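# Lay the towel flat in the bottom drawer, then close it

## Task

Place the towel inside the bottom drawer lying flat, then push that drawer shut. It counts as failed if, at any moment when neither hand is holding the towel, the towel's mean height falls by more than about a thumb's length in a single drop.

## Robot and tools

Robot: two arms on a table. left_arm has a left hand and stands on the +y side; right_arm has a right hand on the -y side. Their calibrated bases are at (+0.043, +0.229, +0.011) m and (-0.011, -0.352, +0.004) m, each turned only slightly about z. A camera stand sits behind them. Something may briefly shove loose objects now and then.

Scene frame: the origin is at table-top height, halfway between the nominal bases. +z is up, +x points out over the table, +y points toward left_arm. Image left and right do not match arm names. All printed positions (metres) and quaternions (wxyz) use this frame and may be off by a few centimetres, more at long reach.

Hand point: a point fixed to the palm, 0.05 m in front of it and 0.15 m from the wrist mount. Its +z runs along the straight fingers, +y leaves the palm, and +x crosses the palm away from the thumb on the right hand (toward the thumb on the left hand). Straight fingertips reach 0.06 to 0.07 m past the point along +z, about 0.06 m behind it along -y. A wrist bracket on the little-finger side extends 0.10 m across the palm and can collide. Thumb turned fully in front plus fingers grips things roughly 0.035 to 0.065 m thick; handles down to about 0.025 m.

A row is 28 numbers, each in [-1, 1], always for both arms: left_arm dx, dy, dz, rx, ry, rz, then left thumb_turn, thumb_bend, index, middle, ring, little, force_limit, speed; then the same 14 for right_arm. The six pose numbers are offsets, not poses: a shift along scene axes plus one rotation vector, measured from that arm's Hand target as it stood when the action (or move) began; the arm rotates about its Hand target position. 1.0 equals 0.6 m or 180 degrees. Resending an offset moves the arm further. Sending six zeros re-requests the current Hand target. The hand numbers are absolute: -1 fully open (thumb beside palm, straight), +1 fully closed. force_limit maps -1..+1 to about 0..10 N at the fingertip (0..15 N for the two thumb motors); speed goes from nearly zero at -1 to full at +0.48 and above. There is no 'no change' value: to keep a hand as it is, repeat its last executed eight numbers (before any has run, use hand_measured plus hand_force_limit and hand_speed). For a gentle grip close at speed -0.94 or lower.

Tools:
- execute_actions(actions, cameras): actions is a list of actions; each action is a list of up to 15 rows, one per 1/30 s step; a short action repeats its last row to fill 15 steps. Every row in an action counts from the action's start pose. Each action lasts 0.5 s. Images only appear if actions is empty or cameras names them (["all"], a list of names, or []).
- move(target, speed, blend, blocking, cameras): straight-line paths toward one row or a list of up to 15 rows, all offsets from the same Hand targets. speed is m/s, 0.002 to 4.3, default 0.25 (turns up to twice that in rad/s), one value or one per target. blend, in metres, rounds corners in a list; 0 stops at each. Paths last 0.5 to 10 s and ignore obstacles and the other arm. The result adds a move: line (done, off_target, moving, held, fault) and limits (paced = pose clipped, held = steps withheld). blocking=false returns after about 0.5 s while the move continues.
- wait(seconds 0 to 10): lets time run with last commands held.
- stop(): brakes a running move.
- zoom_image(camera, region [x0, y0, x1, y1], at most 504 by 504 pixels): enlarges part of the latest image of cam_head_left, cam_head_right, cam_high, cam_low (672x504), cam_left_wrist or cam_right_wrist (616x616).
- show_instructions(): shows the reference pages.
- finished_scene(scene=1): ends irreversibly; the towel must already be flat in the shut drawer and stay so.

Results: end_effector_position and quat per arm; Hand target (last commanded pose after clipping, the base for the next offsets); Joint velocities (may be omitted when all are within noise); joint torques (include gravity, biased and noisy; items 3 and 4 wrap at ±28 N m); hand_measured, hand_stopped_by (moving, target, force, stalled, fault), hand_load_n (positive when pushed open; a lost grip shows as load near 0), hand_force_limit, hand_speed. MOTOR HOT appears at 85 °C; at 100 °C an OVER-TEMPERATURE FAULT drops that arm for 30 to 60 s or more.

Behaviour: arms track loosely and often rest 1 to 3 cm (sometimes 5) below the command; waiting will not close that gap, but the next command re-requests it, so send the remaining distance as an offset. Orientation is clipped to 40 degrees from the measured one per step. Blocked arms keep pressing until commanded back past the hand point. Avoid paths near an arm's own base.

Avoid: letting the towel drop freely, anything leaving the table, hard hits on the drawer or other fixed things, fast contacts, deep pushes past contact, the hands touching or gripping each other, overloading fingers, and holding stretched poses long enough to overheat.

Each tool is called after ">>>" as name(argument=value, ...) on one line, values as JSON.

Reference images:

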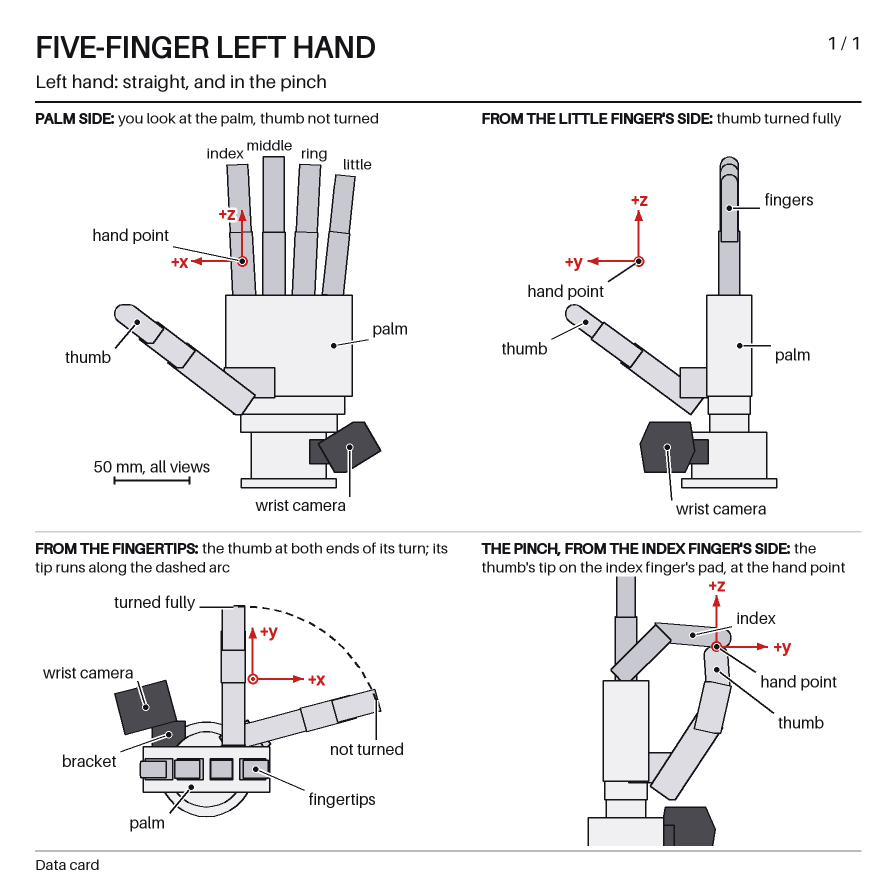

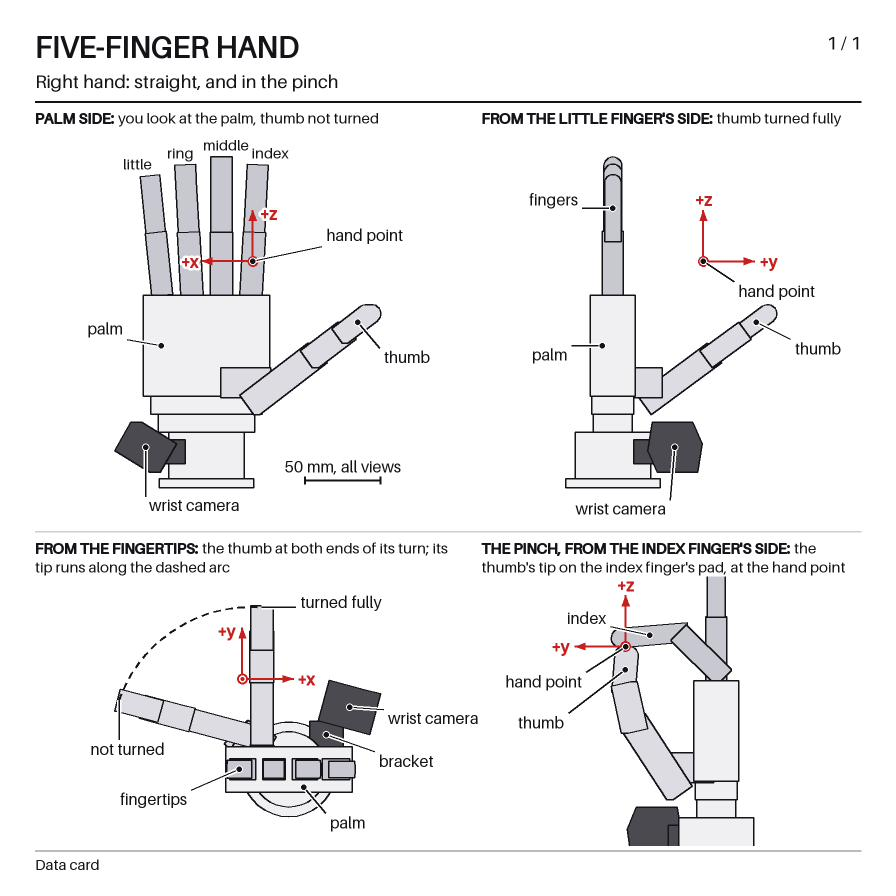

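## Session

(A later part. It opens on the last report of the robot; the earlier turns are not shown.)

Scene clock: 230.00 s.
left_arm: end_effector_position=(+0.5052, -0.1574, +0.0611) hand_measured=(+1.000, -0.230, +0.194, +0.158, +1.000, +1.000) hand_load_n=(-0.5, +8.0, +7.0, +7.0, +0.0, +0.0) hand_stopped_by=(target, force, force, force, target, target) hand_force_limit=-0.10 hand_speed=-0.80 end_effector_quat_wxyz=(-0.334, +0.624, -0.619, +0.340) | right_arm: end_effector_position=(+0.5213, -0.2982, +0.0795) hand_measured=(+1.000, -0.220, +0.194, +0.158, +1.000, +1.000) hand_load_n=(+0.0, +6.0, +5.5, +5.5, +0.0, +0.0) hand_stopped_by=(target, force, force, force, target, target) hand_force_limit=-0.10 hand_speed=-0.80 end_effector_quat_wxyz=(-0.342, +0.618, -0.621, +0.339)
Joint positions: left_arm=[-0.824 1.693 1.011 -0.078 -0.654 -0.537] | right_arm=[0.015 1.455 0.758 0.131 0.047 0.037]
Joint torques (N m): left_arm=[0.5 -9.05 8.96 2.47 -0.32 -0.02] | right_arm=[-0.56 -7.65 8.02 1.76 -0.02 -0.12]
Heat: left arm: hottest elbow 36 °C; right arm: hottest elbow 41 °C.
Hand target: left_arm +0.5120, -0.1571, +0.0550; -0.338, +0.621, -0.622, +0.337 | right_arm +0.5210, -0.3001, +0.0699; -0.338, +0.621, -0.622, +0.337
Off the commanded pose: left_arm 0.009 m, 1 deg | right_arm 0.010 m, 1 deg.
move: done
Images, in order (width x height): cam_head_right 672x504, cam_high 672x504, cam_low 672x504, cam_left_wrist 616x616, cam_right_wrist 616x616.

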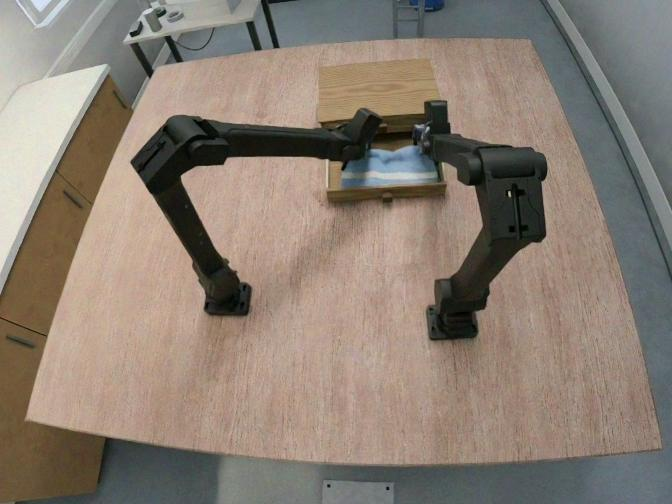

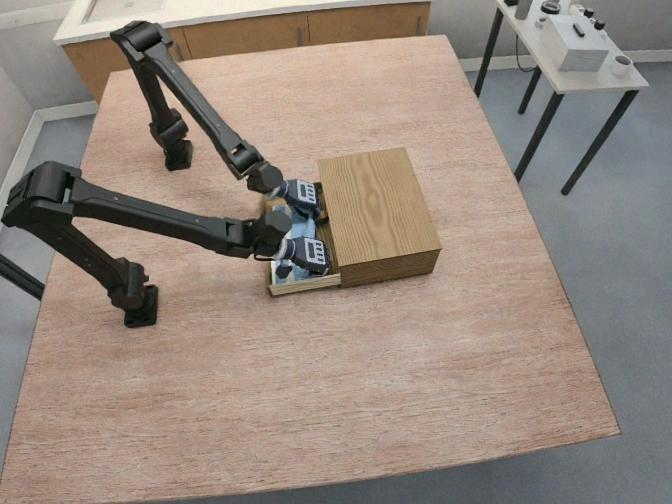

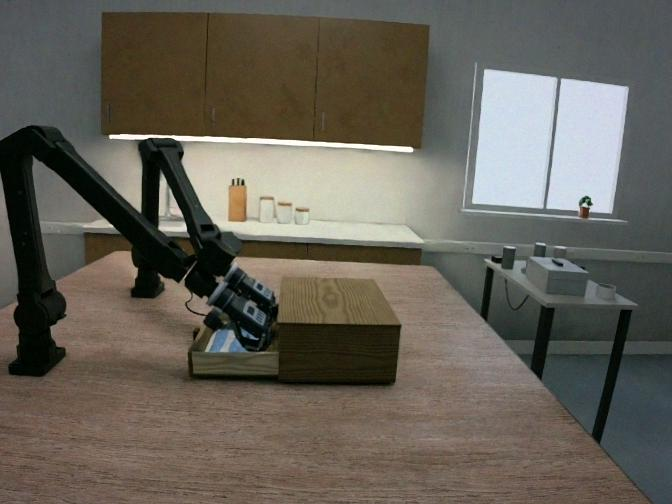

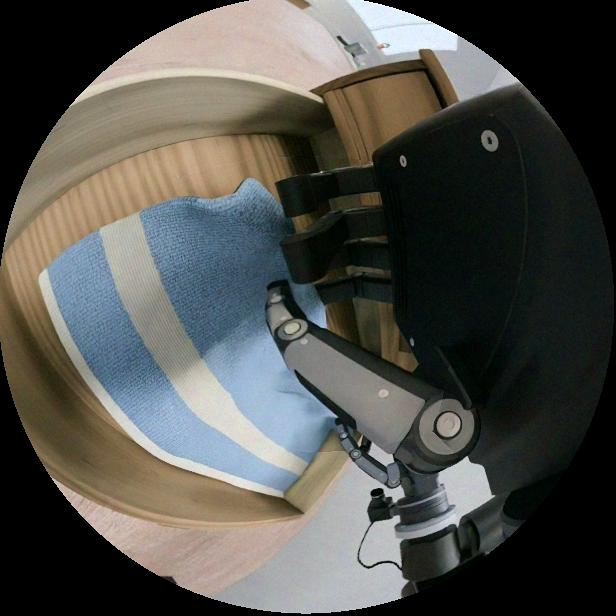

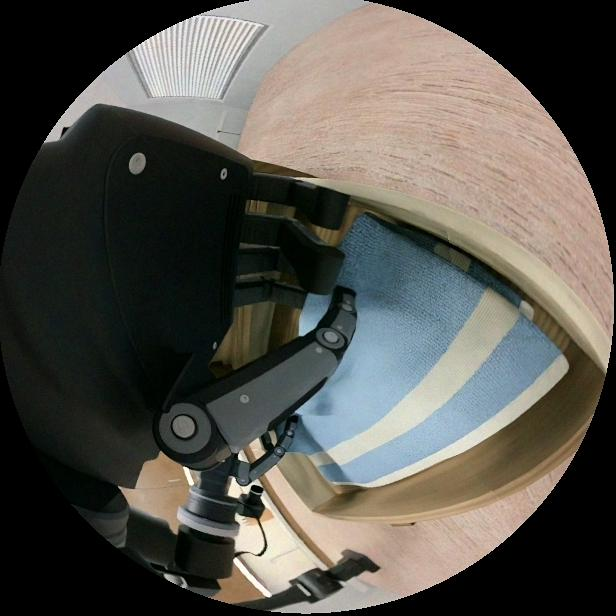

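>>> move(target=[-0.0033, 0, -0.0167, 0, 0, 0, 1, 0.15, 0.5, 0.5, 1, 1, -0.1, -0.8, -0.0033, 0, -0.0233, 0, 0, 0, 1, 0.15, 0.5, 0.5, 1, 1, -0.1, -0.8], speed=0.04, cameras=["cam_low", "cam_high", "cam_head_right", "cam_left_wrist"])

>>> zoom_image(camera="cam_low", region=[170, 230, 290, 390])

>>> zoom_image(camera="cam_high", region=[240, 170, 350, 310])

>>> zoom_image(camera="cam_left_wrist", region=[180, 120, 420, 440])

Scene clock: 232.50 s.
left_arm: end_effector_position=(+0.5079, -0.1603, +0.0588) hand_measured=(+1.000, -0.230, +0.194, +0.158, +1.000, +1.000) hand_load_n=(-1.0, +7.5, +7.0, +7.0, +0.0, +0.0) hand_stopped_by=(target, force, force, force, target, target) hand_force_limit=-0.10 hand_speed=-0.80 end_effector_quat_wxyz=(-0.334, +0.624, -0.616, +0.345) | right_arm: end_effector_position=(+0.5233, -0.2981, +0.0755) hand_measured=(+1.000, -0.220, +0.194, +0.158, +1.000, +1.000) hand_load_n=(+0.0, +6.5, +5.5, +5.0, +0.0, -0.5) hand_stopped_by=(target, force, force, force, target, target) hand_force_limit=-0.10 hand_speed=-0.80 end_effector_quat_wxyz=(-0.350, +0.614, -0.617, +0.346)
Joint positions: left_arm=[-0.824 1.704 1.011 -0.054 -0.654 -0.536] | right_arm=[0.015 1.467 0.743 0.181 0.047 0.036]
Joint torques (N m): left_arm=[0.56 -9.41 7.72 2.59 -0.38 -0.07] | right_arm=[0.03 -6.36 7.28 1.58 0.02 -0.13]
Heat: left arm: hottest elbow 36 °C; right arm: hottest elbow 41 °C.
Hand target: left_arm +0.5099, -0.1571, +0.0450; -0.338, +0.621, -0.622, +0.337 | right_arm +0.5190, -0.3002, +0.0558; -0.338, +0.621, -0.621, +0.337
Off the commanded pose: left_arm 0.014 m, 1 deg | right_arm 0.020 m, 2 deg.
move: off_target (left_arm, right_arm)
Images, in order (width x height): cam_head_right 672x504, cam_high 672x504, cam_low 672x504, cam_left_wrist 616x616.

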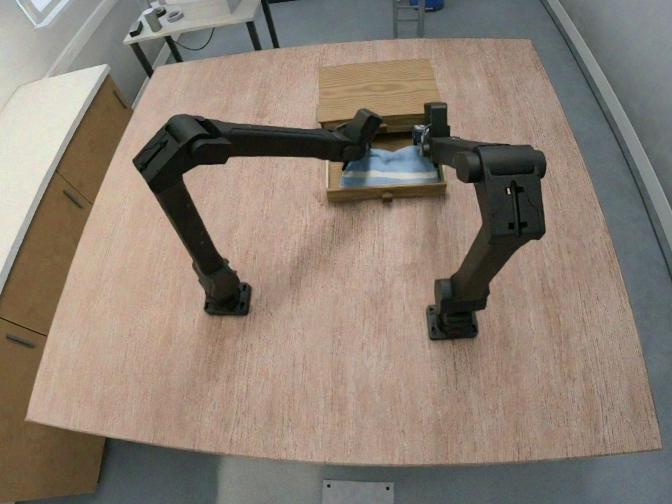

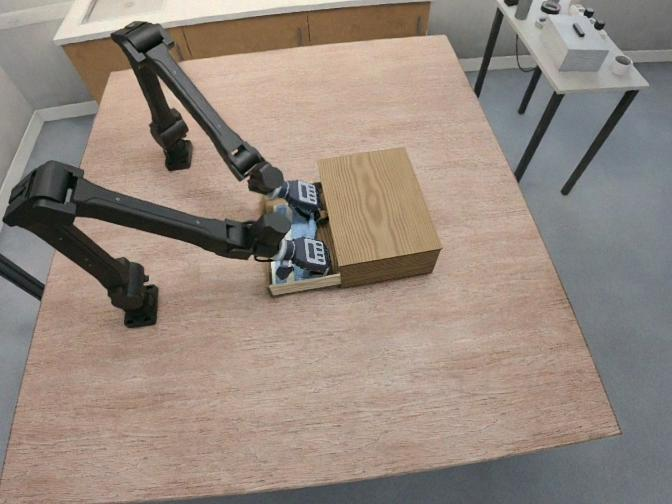

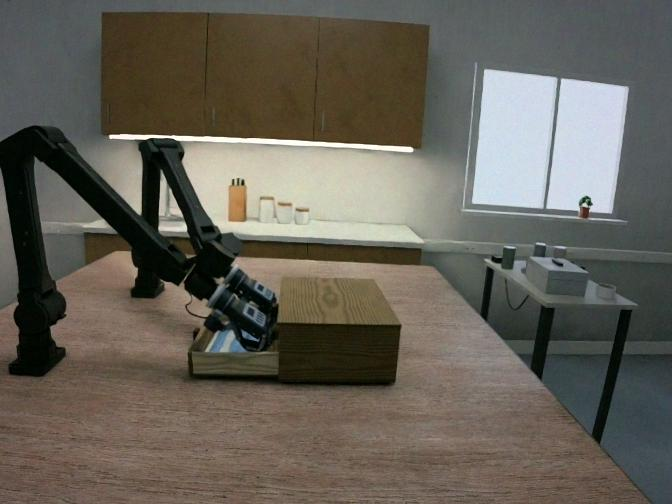

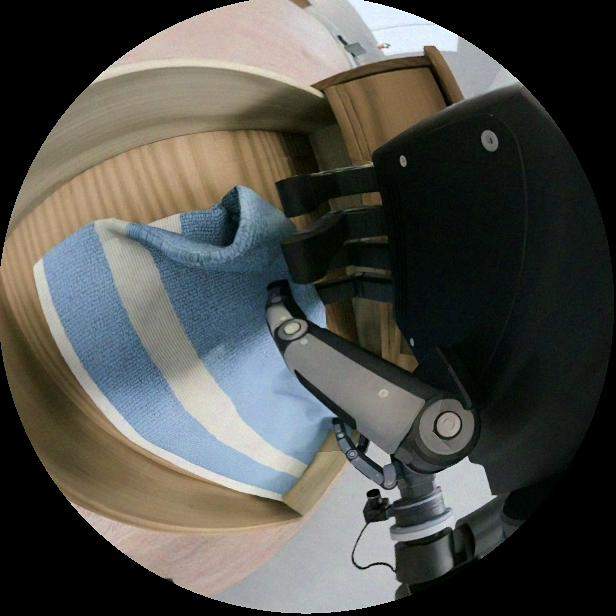

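Scaled by 3.150 from the camera's 672x504 image, which has a finer 960x720 frame.

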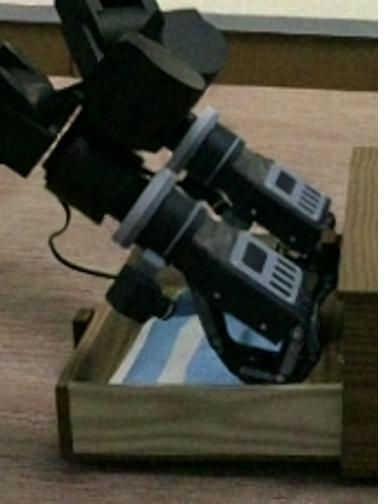

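Scaled by 3.600 from the camera's 672x504 image, which has a finer 960x720 frame.

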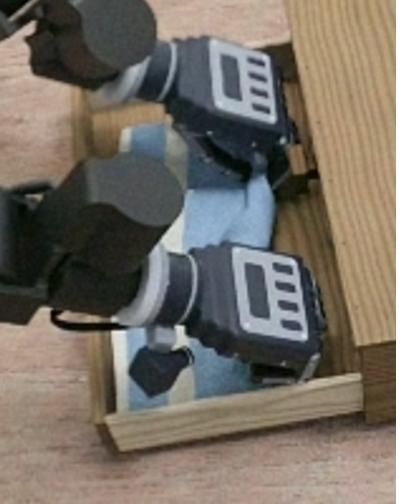

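Scaled by 1.575 from the camera's 616x616 image, which has a finer 880x880 frame.

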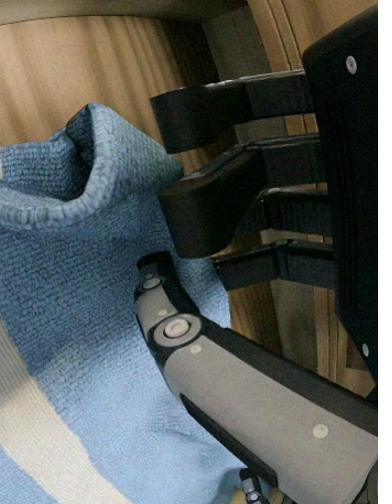

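>>> execute_actions(actions=[], cameras=["all"])

Scene clock: 233.77 s.
left_arm: end_effector_position=(+0.5079, -0.1603, +0.0588) hand_measured=(+1.000, -0.230, +0.194, +0.158, +1.000, +1.000) hand_load_n=(-1.0, +7.5, +7.0, +7.0, +0.0, +0.5) hand_stopped_by=(target, force, force, force, target, target) hand_force_limit=-0.10 hand_speed=-0.80 end_effector_quat_wxyz=(-0.334, +0.624, -0.616, +0.345) | right_arm: end_effector_position=(+0.5233, -0.2981, +0.0755) hand_measured=(+1.000, -0.220, +0.194, +0.158, +1.000, +1.000) hand_load_n=(+0.0, +6.5, +5.5, +5.0, +0.0, -0.5) hand_stopped_by=(target, force, force, force, target, target) hand_force_limit=-0.10 hand_speed=-0.80 end_effector_quat_wxyz=(-0.350, +0.614, -0.617, +0.346)
Joint positions: left_arm=[-0.824 1.704 1.011 -0.054 -0.654 -0.536] | right_arm=[0.015 1.467 0.743 0.181 0.047 0.036]
Joint velocities: within noise
Joint torques (N m): left_arm=[0.09 -9.35 7.72 2.54 -0.38 -0.06] | right_arm=[-0.73 -6.53 7.32 1.61 0.02 -0.11]
Heat: left arm: hottest elbow 36 °C; right arm: hottest elbow 41 °C.
Hand target: left_arm +0.5099, -0.1571, +0.0450; -0.338, +0.621, -0.622, +0.337 | right_arm +0.5190, -0.3002, +0.0558; -0.338, +0.621, -0.621, +0.337
Off the commanded pose: left_arm 0.014 m, 1 deg | right_arm 0.020 m, 2 deg.

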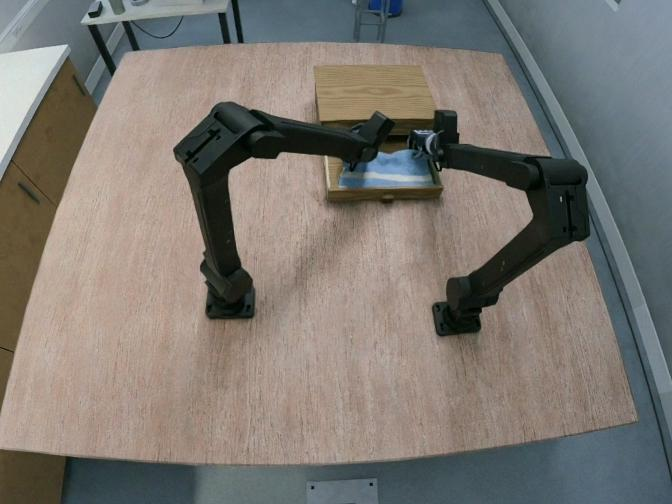

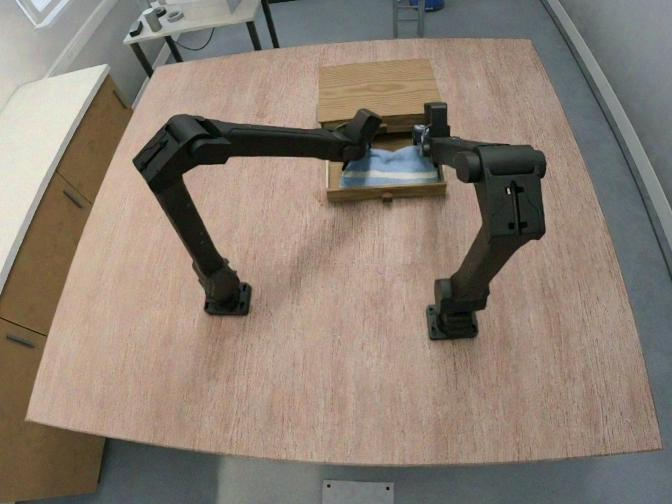

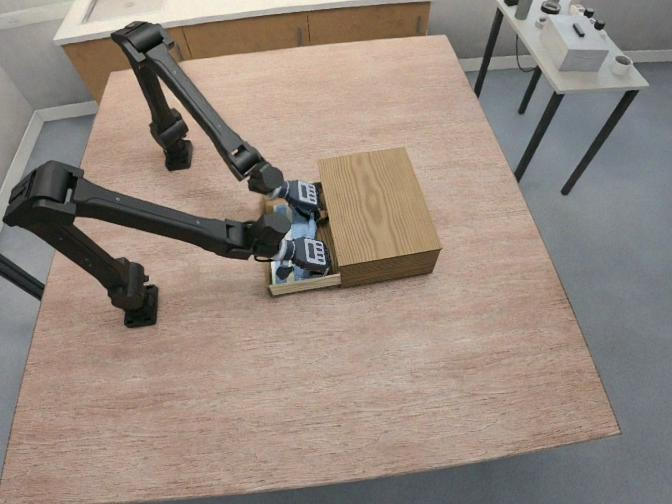

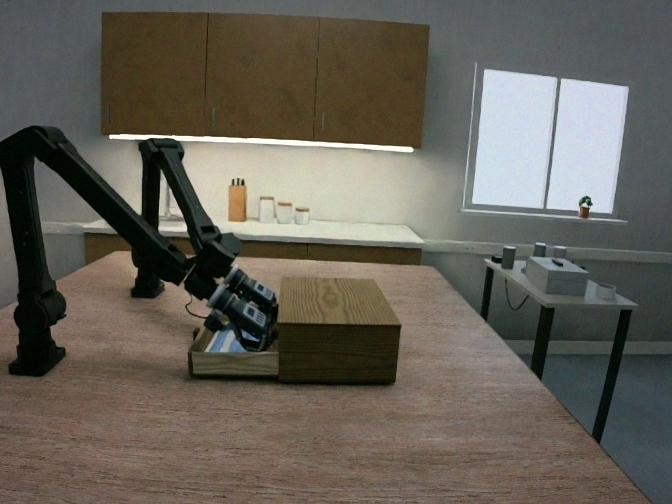

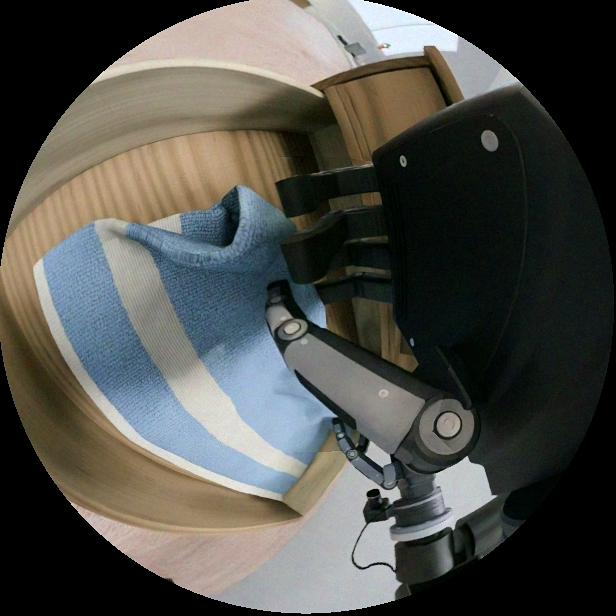

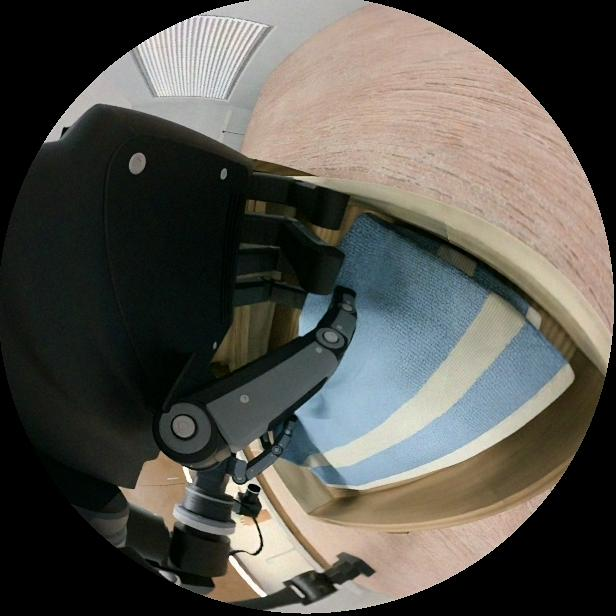

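>>> move(target=[0.0, 0.0, 0.02, 0, 0, 0, 1, 0.15, 0.5, 0.5, 1, 1, -0.1, -0.8, 0.0, 0.0, 0.03, 0, 0, 0, 1, 0.15, 0.5, 0.5, 1, 1, -0.1, -0.8], speed=0.05, cameras=[])

Scene clock: 235.13 s.
left_arm: end_effector_position=(+0.5079, -0.1603, +0.0588) hand_measured=(+1.000, -0.230, +0.194, +0.158, +1.000, +1.000) hand_load_n=(-1.0, +8.0, +7.0, +7.0, +0.0, +0.0) hand_stopped_by=(target, force, force, force, target, target) hand_force_limit=-0.10 hand_speed=-0.80 end_effector_quat_wxyz=(-0.334, +0.624, -0.616, +0.345) | right_arm: end_effector_position=(+0.5184, -0.2984, +0.0746) hand_measured=(+1.000, -0.220, +0.194, +0.158, +1.000, +1.000) hand_load_n=(-0.5, +6.5, +5.5, +5.5, +0.0, +0.0) hand_stopped_by=(target, force, force, force, target, target) hand_force_limit=-0.10 hand_speed=-0.80 end_effector_quat_wxyz=(-0.343, +0.618, -0.620, +0.340)
Joint positions: left_arm=[-0.824 1.704 1.011 -0.054 -0.654 -0.536] | right_arm=[0.015 1.458 0.743 0.153 0.047 0.036]
Joint torques (N m): left_arm=[0.09 -10.81 8.84 1.33 -0.38 -0.03] | right_arm=[-0.97 -8.53 9.26 0.66 0.03 -0.12]
Heat: left arm: hottest elbow 36 °C; right arm: hottest elbow 41 °C.
Hand target: left_arm +0.5099, -0.1571, +0.0570; -0.338, +0.621, -0.622, +0.337 | right_arm +0.5190, -0.3002, +0.0739; -0.338, +0.621, -0.621, +0.337
Off the commanded pose: left_arm 0.004 m, 1 deg | right_arm 0.002 m, 1 deg.
move: done
No camera images: "cameras" was empty.

>>> move(target=[0.0, 0.0, 0.0, 0, 0, 0, 1, -0.4, 0.0, 0.0, 1, 1, -0.1, -0.8, 0.0, 0.0, 0.0, 0, 0, 0, 1, -0.4, 0.0, 0.0, 1, 1, -0.1, -0.8], speed=0.05, cameras=["cam_left_wrist", "cam_right_wrist", "cam_low"])

Scene clock: 236.33 s.
left_arm: end_effector_position=(+0.5080, -0.1602, +0.0588) hand_measured=(+1.000, -0.400, +0.000, +0.000, +1.000, +1.000) hand_load_n=(-0.5, -0.5, +0.0, +0.0, +0.0, +0.0) hand_stopped_by=(target, target, target, target, target, target) hand_force_limit=-0.10 hand_speed=-0.80 end_effector_quat_wxyz=(-0.334, +0.624, -0.617, +0.345) | right_arm: end_effector_position=(+0.5184, -0.2984, +0.0746) hand_measured=(+1.000, -0.400, +0.000, +0.000, +1.000, +1.000) hand_load_n=(+0.0, +0.0, +0.0, +0.0, +0.0, +0.5) hand_stopped_by=(target, target, target, target, target, target) hand_force_limit=-0.10 hand_speed=-0.80 end_effector_quat_wxyz=(-0.343, +0.618, -0.620, +0.340)
Joint positions: left_arm=[-0.824 1.704 1.011 -0.054 -0.654 -0.535] | right_arm=[0.015 1.458 0.743 0.153 0.047 0.036]
Joint torques (N m): left_arm=[0.44 -10.93 8.75 1.32 -0.37 -0.04] | right_arm=[-0.56 -8.47 9.24 0.62 0.02 -0.09]
Heat: left arm: hottest elbow 36 °C; right arm: hottest elbow 40 °C.
Hand target: left_arm +0.5099, -0.1571, +0.0570; -0.338, +0.621, -0.622, +0.337 | right_arm +0.5190, -0.3001, +0.0739; -0.338, +0.621, -0.622, +0.337
Off the commanded pose: left_arm 0.004 m, 1 deg | right_arm 0.002 m, 1 deg.
move: done
Images, in order (width x height): cam_low 672x504, cam_left_wrist 616x616, cam_right_wrist 616x616.

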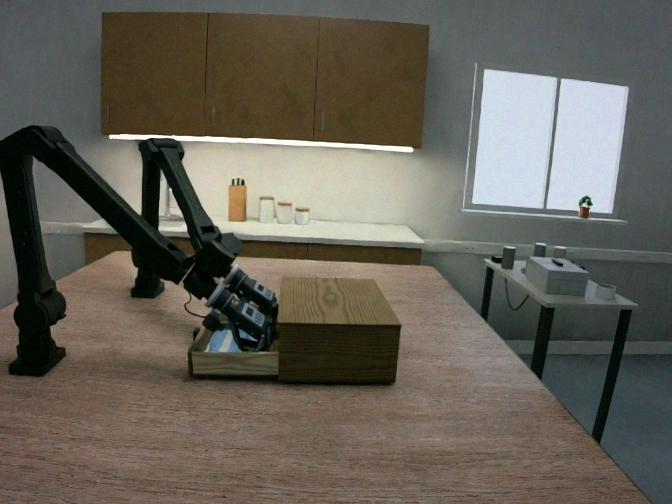

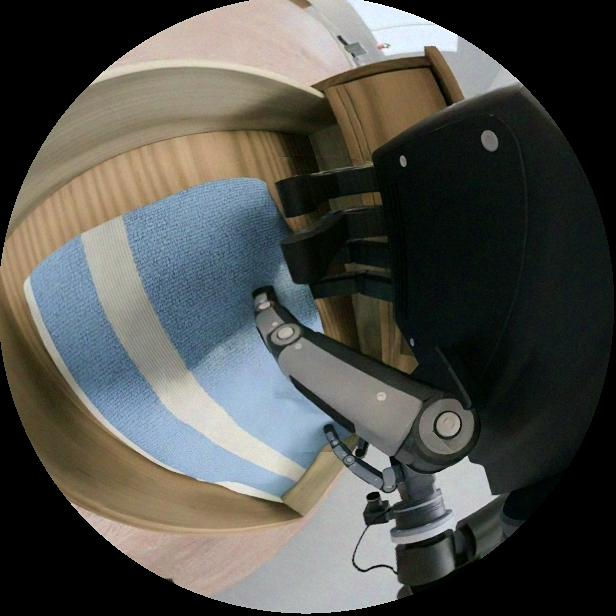

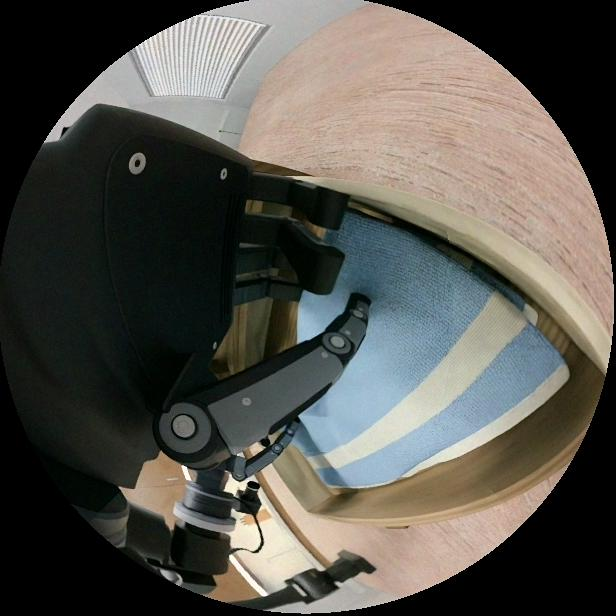

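>>> move(target=[0.0, 0.0, 0.0, 0, 0, 0, 1, -0.55, -0.2, -0.2, 1, 1, -0.1, -0.8, 0.0, 0.0, 0.0, 0, 0, 0, 1, -0.55, -0.2, -0.2, 1, 1, -0.1, -0.8], speed=0.05, cameras=["cam_left_wrist", "cam_right_wrist", "cam_low"])

>>> zoom_image(camera="cam_low", region=[170, 230, 290, 390])

Scene clock: 237.57 s.
left_arm: end_effector_position=(+0.5080, -0.1602, +0.0588) hand_measured=(+1.000, -0.550, -0.200, -0.200, +1.000, +1.000) hand_load_n=(+0.0, -0.5, +0.0, +0.0, +0.0, +0.0) hand_stopped_by=(target, target, target, target, target, target) hand_force_limit=-0.10 hand_speed=-0.80 end_effector_quat_wxyz=(-0.334, +0.624, -0.617, +0.345) | right_arm: end_effector_position=(+0.5184, -0.2984, +0.0746) hand_measured=(+1.000, -0.550, -0.200, -0.200, +1.000, +1.000) hand_load_n=(+0.0, +0.0, +0.0, -0.5, +0.0, +0.0) hand_stopped_by=(target, target, target, target, target, target) hand_force_limit=-0.10 hand_speed=-0.80 end_effector_quat_wxyz=(-0.343, +0.618, -0.620, +0.340)
Joint positions: left_arm=[-0.824 1.704 1.011 -0.054 -0.654 -0.535] | right_arm=[0.015 1.458 0.743 0.153 0.047 0.035]
Joint torques (N m): left_arm=[0.21 -10.87 8.79 1.29 -0.39 -0.06] | right_arm=[-0.85 -8.64 9.2 0.53 0.02 -0.13]
Heat: left arm: hottest elbow 36 °C; right arm: hottest elbow 40 °C.
Hand target: left_arm +0.5099, -0.1571, +0.0570; -0.338, +0.621, -0.622, +0.337 | right_arm +0.5190, -0.3001, +0.0739; -0.338, +0.621, -0.621, +0.337
Off the commanded pose: left_arm 0.004 m, 1 deg | right_arm 0.002 m, 1 deg.
move: done
Images, in order (width x height): cam_low 672x504, cam_left_wrist 616x616, cam_right_wrist 616x616.

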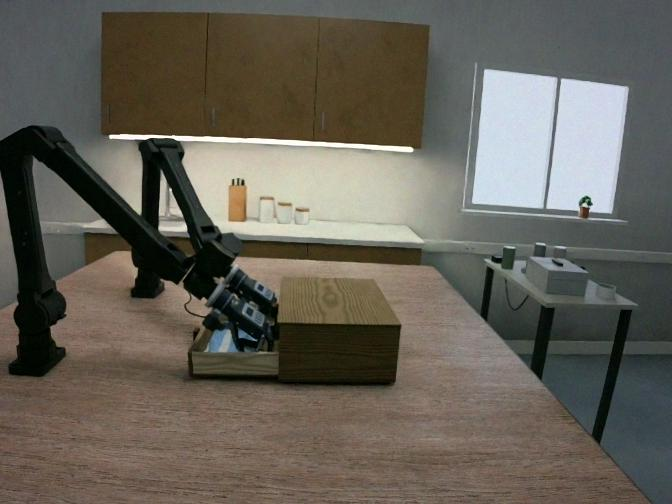

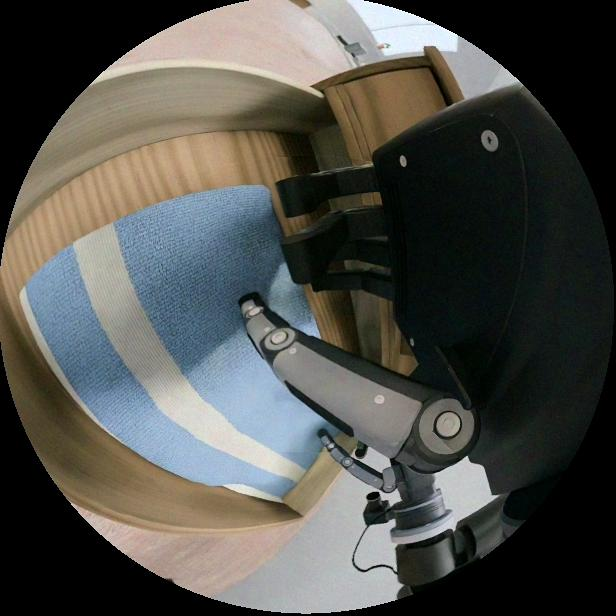

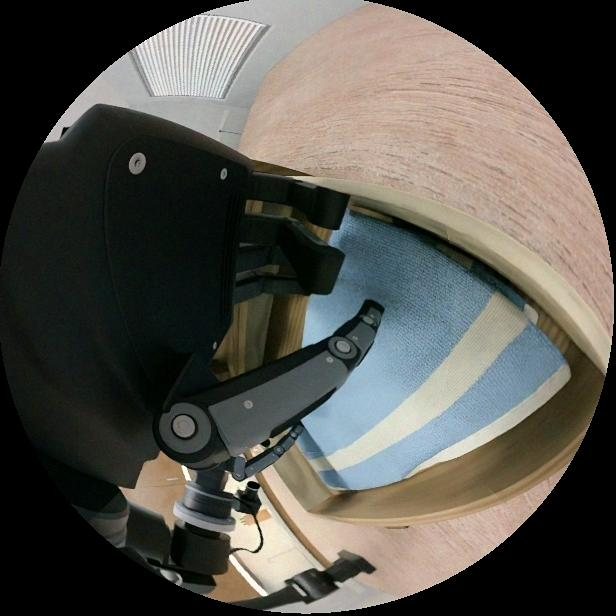

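Scaled by 3.150 from the camera's 672x504 image, which has a finer 960x720 frame.

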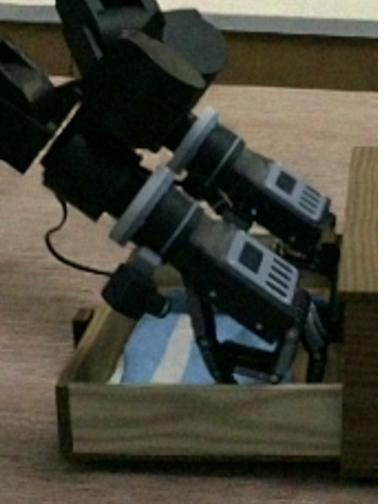

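>>> move(target=[0.01, 0.0, 0.10, 0, 0, 0, 1, -0.55, -0.2, -0.2, 1, 1, -0.1, -0.8, 0.01, 0.0, 0.10, 0, 0, 0, 1, -0.55, -0.2, -0.2, 1, 1, -0.1, -0.8], speed=0.05, cameras=["cam_left_wrist", "cam_right_wrist", "cam_low"])

>>> zoom_image(camera="cam_low", region=[170, 230, 290, 390])

Scene clock: 239.50 s.
left_arm: end_effector_position=(+0.4983, -0.1464, +0.0815) hand_measured=(+1.000, -0.550, -0.200, -0.200, +1.000, +1.000) hand_load_n=(+0.0, +0.0, +0.0, +0.0, +0.0, +0.0) hand_stopped_by=(target, target, target, target, target, target) hand_force_limit=-0.10 hand_speed=-0.80 end_effector_quat_wxyz=(-0.335, +0.622, -0.634, +0.313) | right_arm: end_effector_position=(+0.5097, -0.2989, +0.1103) hand_measured=(+1.000, -0.550, -0.200, -0.200, +1.000, +1.000) hand_load_n=(+0.0, +0.0, +0.0, +0.0, +0.0, +0.0) hand_stopped_by=(target, target, target, target, target, target) hand_force_limit=-0.10 hand_speed=-0.80 end_effector_quat_wxyz=(-0.325, +0.628, -0.629, +0.324)
Joint positions: left_arm=[-0.819 1.643 1.041 -0.213 -0.65 -0.527] | right_arm=[0.015 1.375 0.809 -0.051 0.046 0.035]
Joint torques (N m): left_arm=[0.56 -12.69 13.07 1.29 -0.34 -0.05] | right_arm=[-0.5 -9.17 12.59 0.96 -0.01 -0.12]
Heat: left arm: hottest elbow 36 °C; right arm: hottest elbow 40 °C.
Hand target: left_arm +0.5159, -0.1572, +0.1170; -0.338, +0.621, -0.622, +0.337 | right_arm +0.5250, -0.3001, +0.1338; -0.338, +0.621, -0.621, +0.337
Off the commanded pose: left_arm 0.041 m, 3 deg | right_arm 0.028 m, 2 deg.
move: off_target (left_arm, right_arm)
Images, in order (width x height): cam_low 672x504, cam_left_wrist 616x616, cam_right_wrist 616x616.

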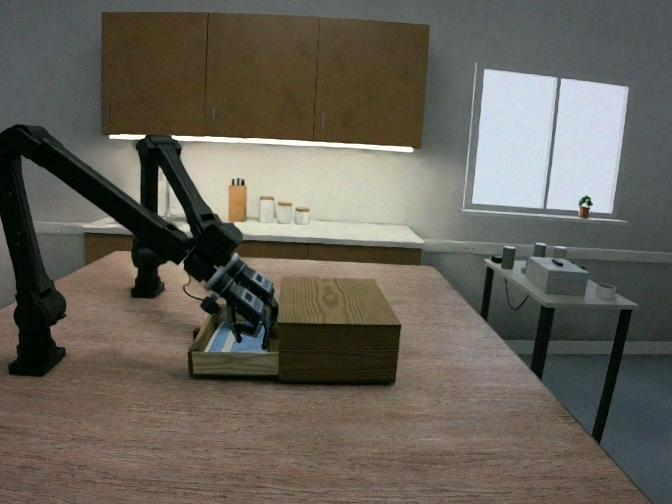

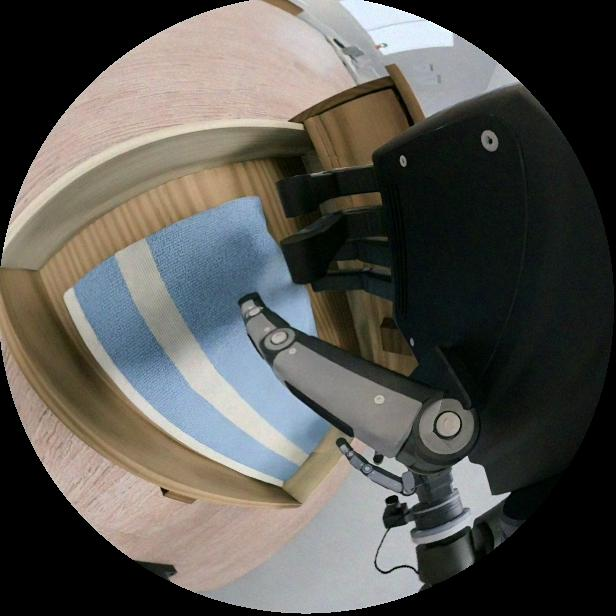

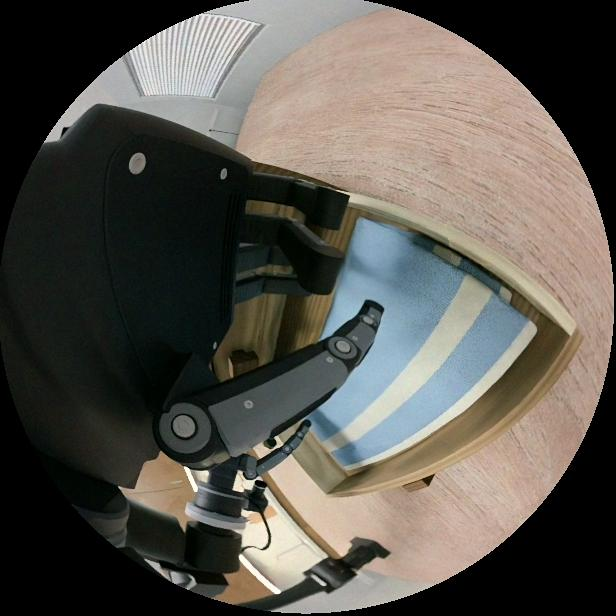

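Scaled by 3.150 from the camera's 672x504 image, which has a finer 960x720 frame.

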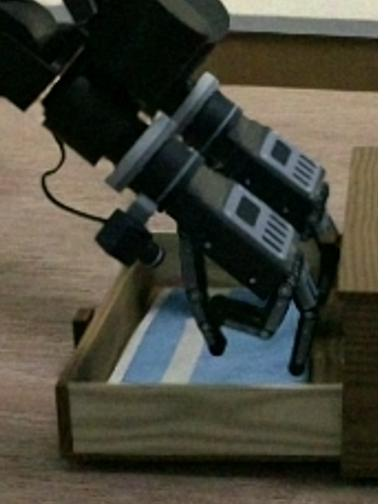

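>>> move(target=[[-0.02, 0.0, 0.22, 0, 0, 0, 1, -0.55, -0.2, -0.2, 1, 1, -0.1, -0.8, -0.02, 0.0, 0.2, 0, 0, 0, 1, -0.55, -0.2, -0.2, 1, 1, -0.1, -0.8], [-0.3, 0.3, 0.3, 0, 0, 0, 1, -0.55, -0.2, -0.2, 1, 1, -0.1, -0.8, -0.2, -0.0, 0.3, 0, 0, 0, 1, -0.55, -0.2, -0.2, 1, 1, -0.1, -0.8]], speed=0.15, blend=0.03, cameras=["all"])

>>> zoom_image(camera="cam_high", region=[220, 140, 360, 310])

>>> zoom_image(camera="cam_head_right", region=[270, 60, 470, 260])

>>> zoom_image(camera="cam_low", region=[170, 230, 290, 390])

Scene clock: 243.20 s.
left_arm: end_effector_position=(+0.3398, +0.0228, +0.3019) hand_measured=(+1.000, -0.550, -0.200, -0.200, +1.000, +1.000) hand_load_n=(+0.0, +0.0, +0.0, +0.0, +0.0, +0.0) hand_stopped_by=(target, target, target, target, target, target) hand_force_limit=-0.10 hand_speed=-0.80 end_effector_quat_wxyz=(-0.338, +0.623, -0.616, +0.343) | right_arm: end_effector_position=(+0.4062, -0.3037, +0.3090) hand_measured=(+1.000, -0.550, -0.200, -0.200, +1.000, +1.000) hand_load_n=(+0.0, +0.0, +0.0, +0.0, +0.0, +0.0) hand_stopped_by=(target, target, target, target, target, target) hand_force_limit=-0.10 hand_speed=-0.80 end_effector_quat_wxyz=(-0.334, +0.622, -0.622, +0.338)
Joint positions: left_arm=[-0.821 0.8 0.921 -0.868 -0.66 -0.527] | right_arm=[0.025 0.917 0.995 -0.659 0.061 0.035]
Joint torques (N m): left_arm=[-0.5 -2.02 9.7 1.52 -0.43 -0.17] | right_arm=[0.62 -4.19 11.45 1.07 0.13 0]
Heat: left arm: hottest elbow 36 °C; right arm: hottest elbow 40 °C.
Hand target: left_arm +0.3359, +0.0229, +0.2970; -0.338, +0.621, -0.622, +0.337 | right_arm +0.4051, -0.2999, +0.3140; -0.338, +0.621, -0.621, +0.337
Off the commanded pose: left_arm 0.006 m, 1 deg | right_arm 0.006 m, 0 deg.
move: done

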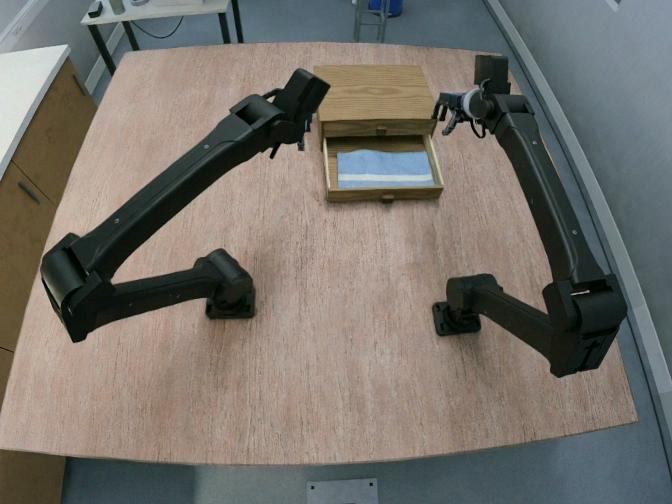

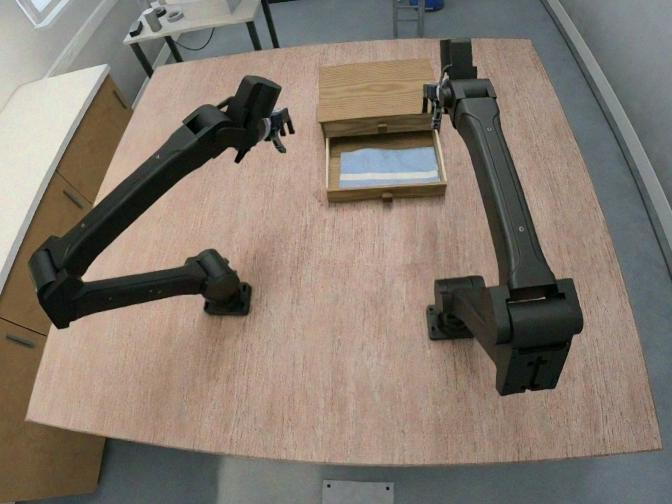

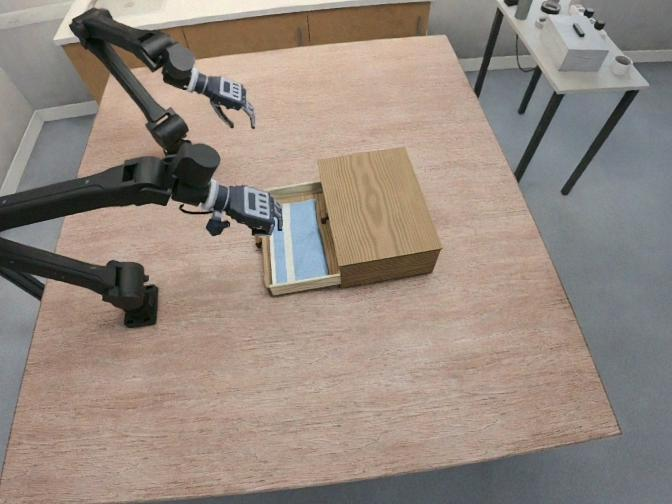

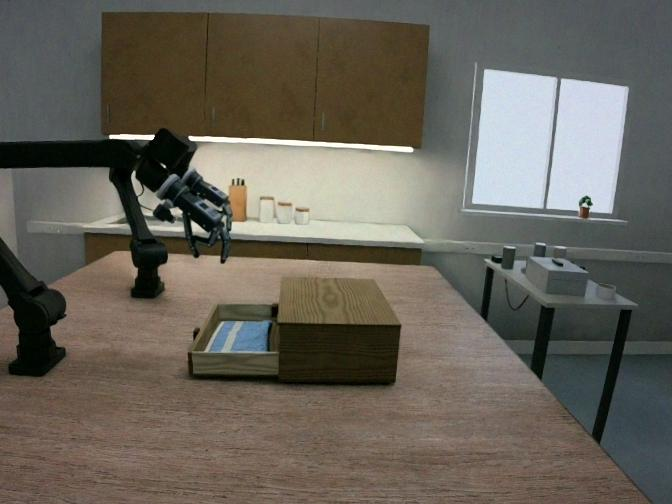

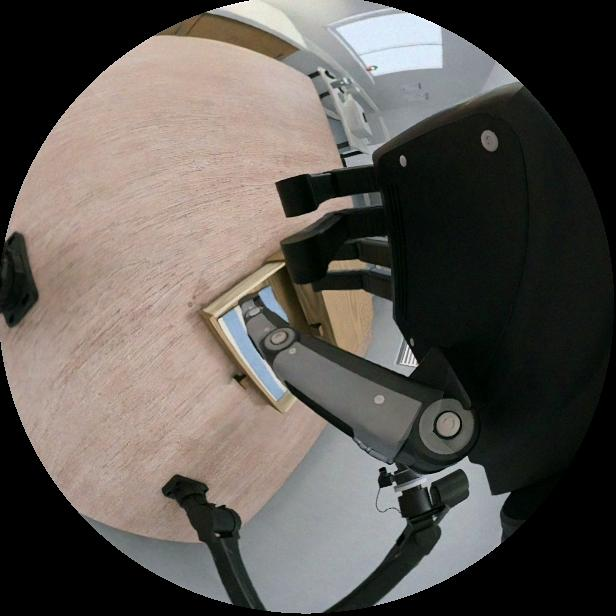

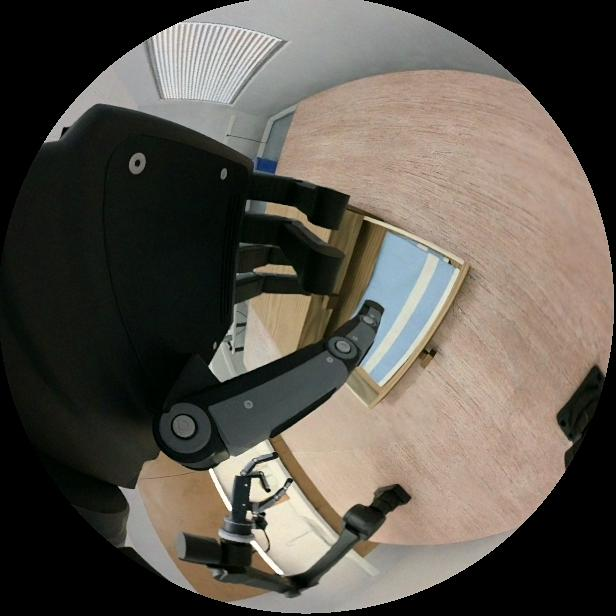

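Scaled by 2.965 from the camera's 672x504 image, which has a finer 960x720 frame.

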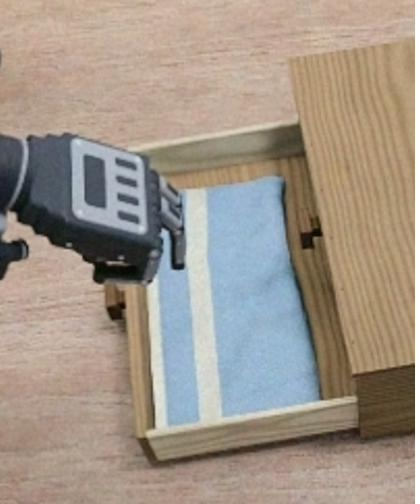

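Scaled by 2.520 from the camera's 672x504 image, which has a finer 960x720 frame.

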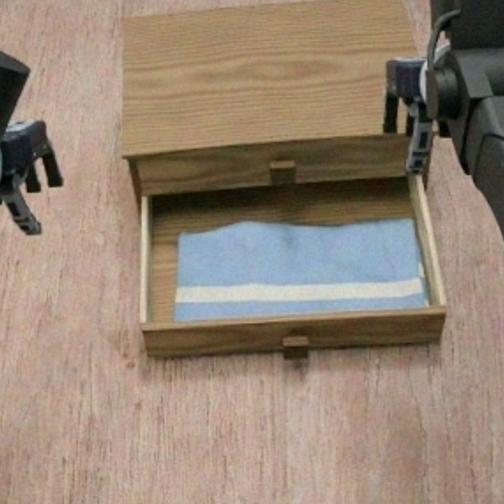

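Scaled by 3.150 from the camera's 672x504 image, which has a finer 960x720 frame.

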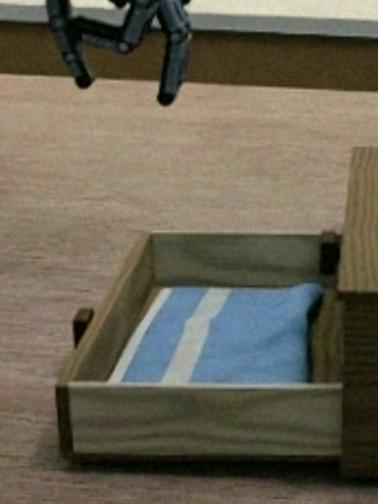

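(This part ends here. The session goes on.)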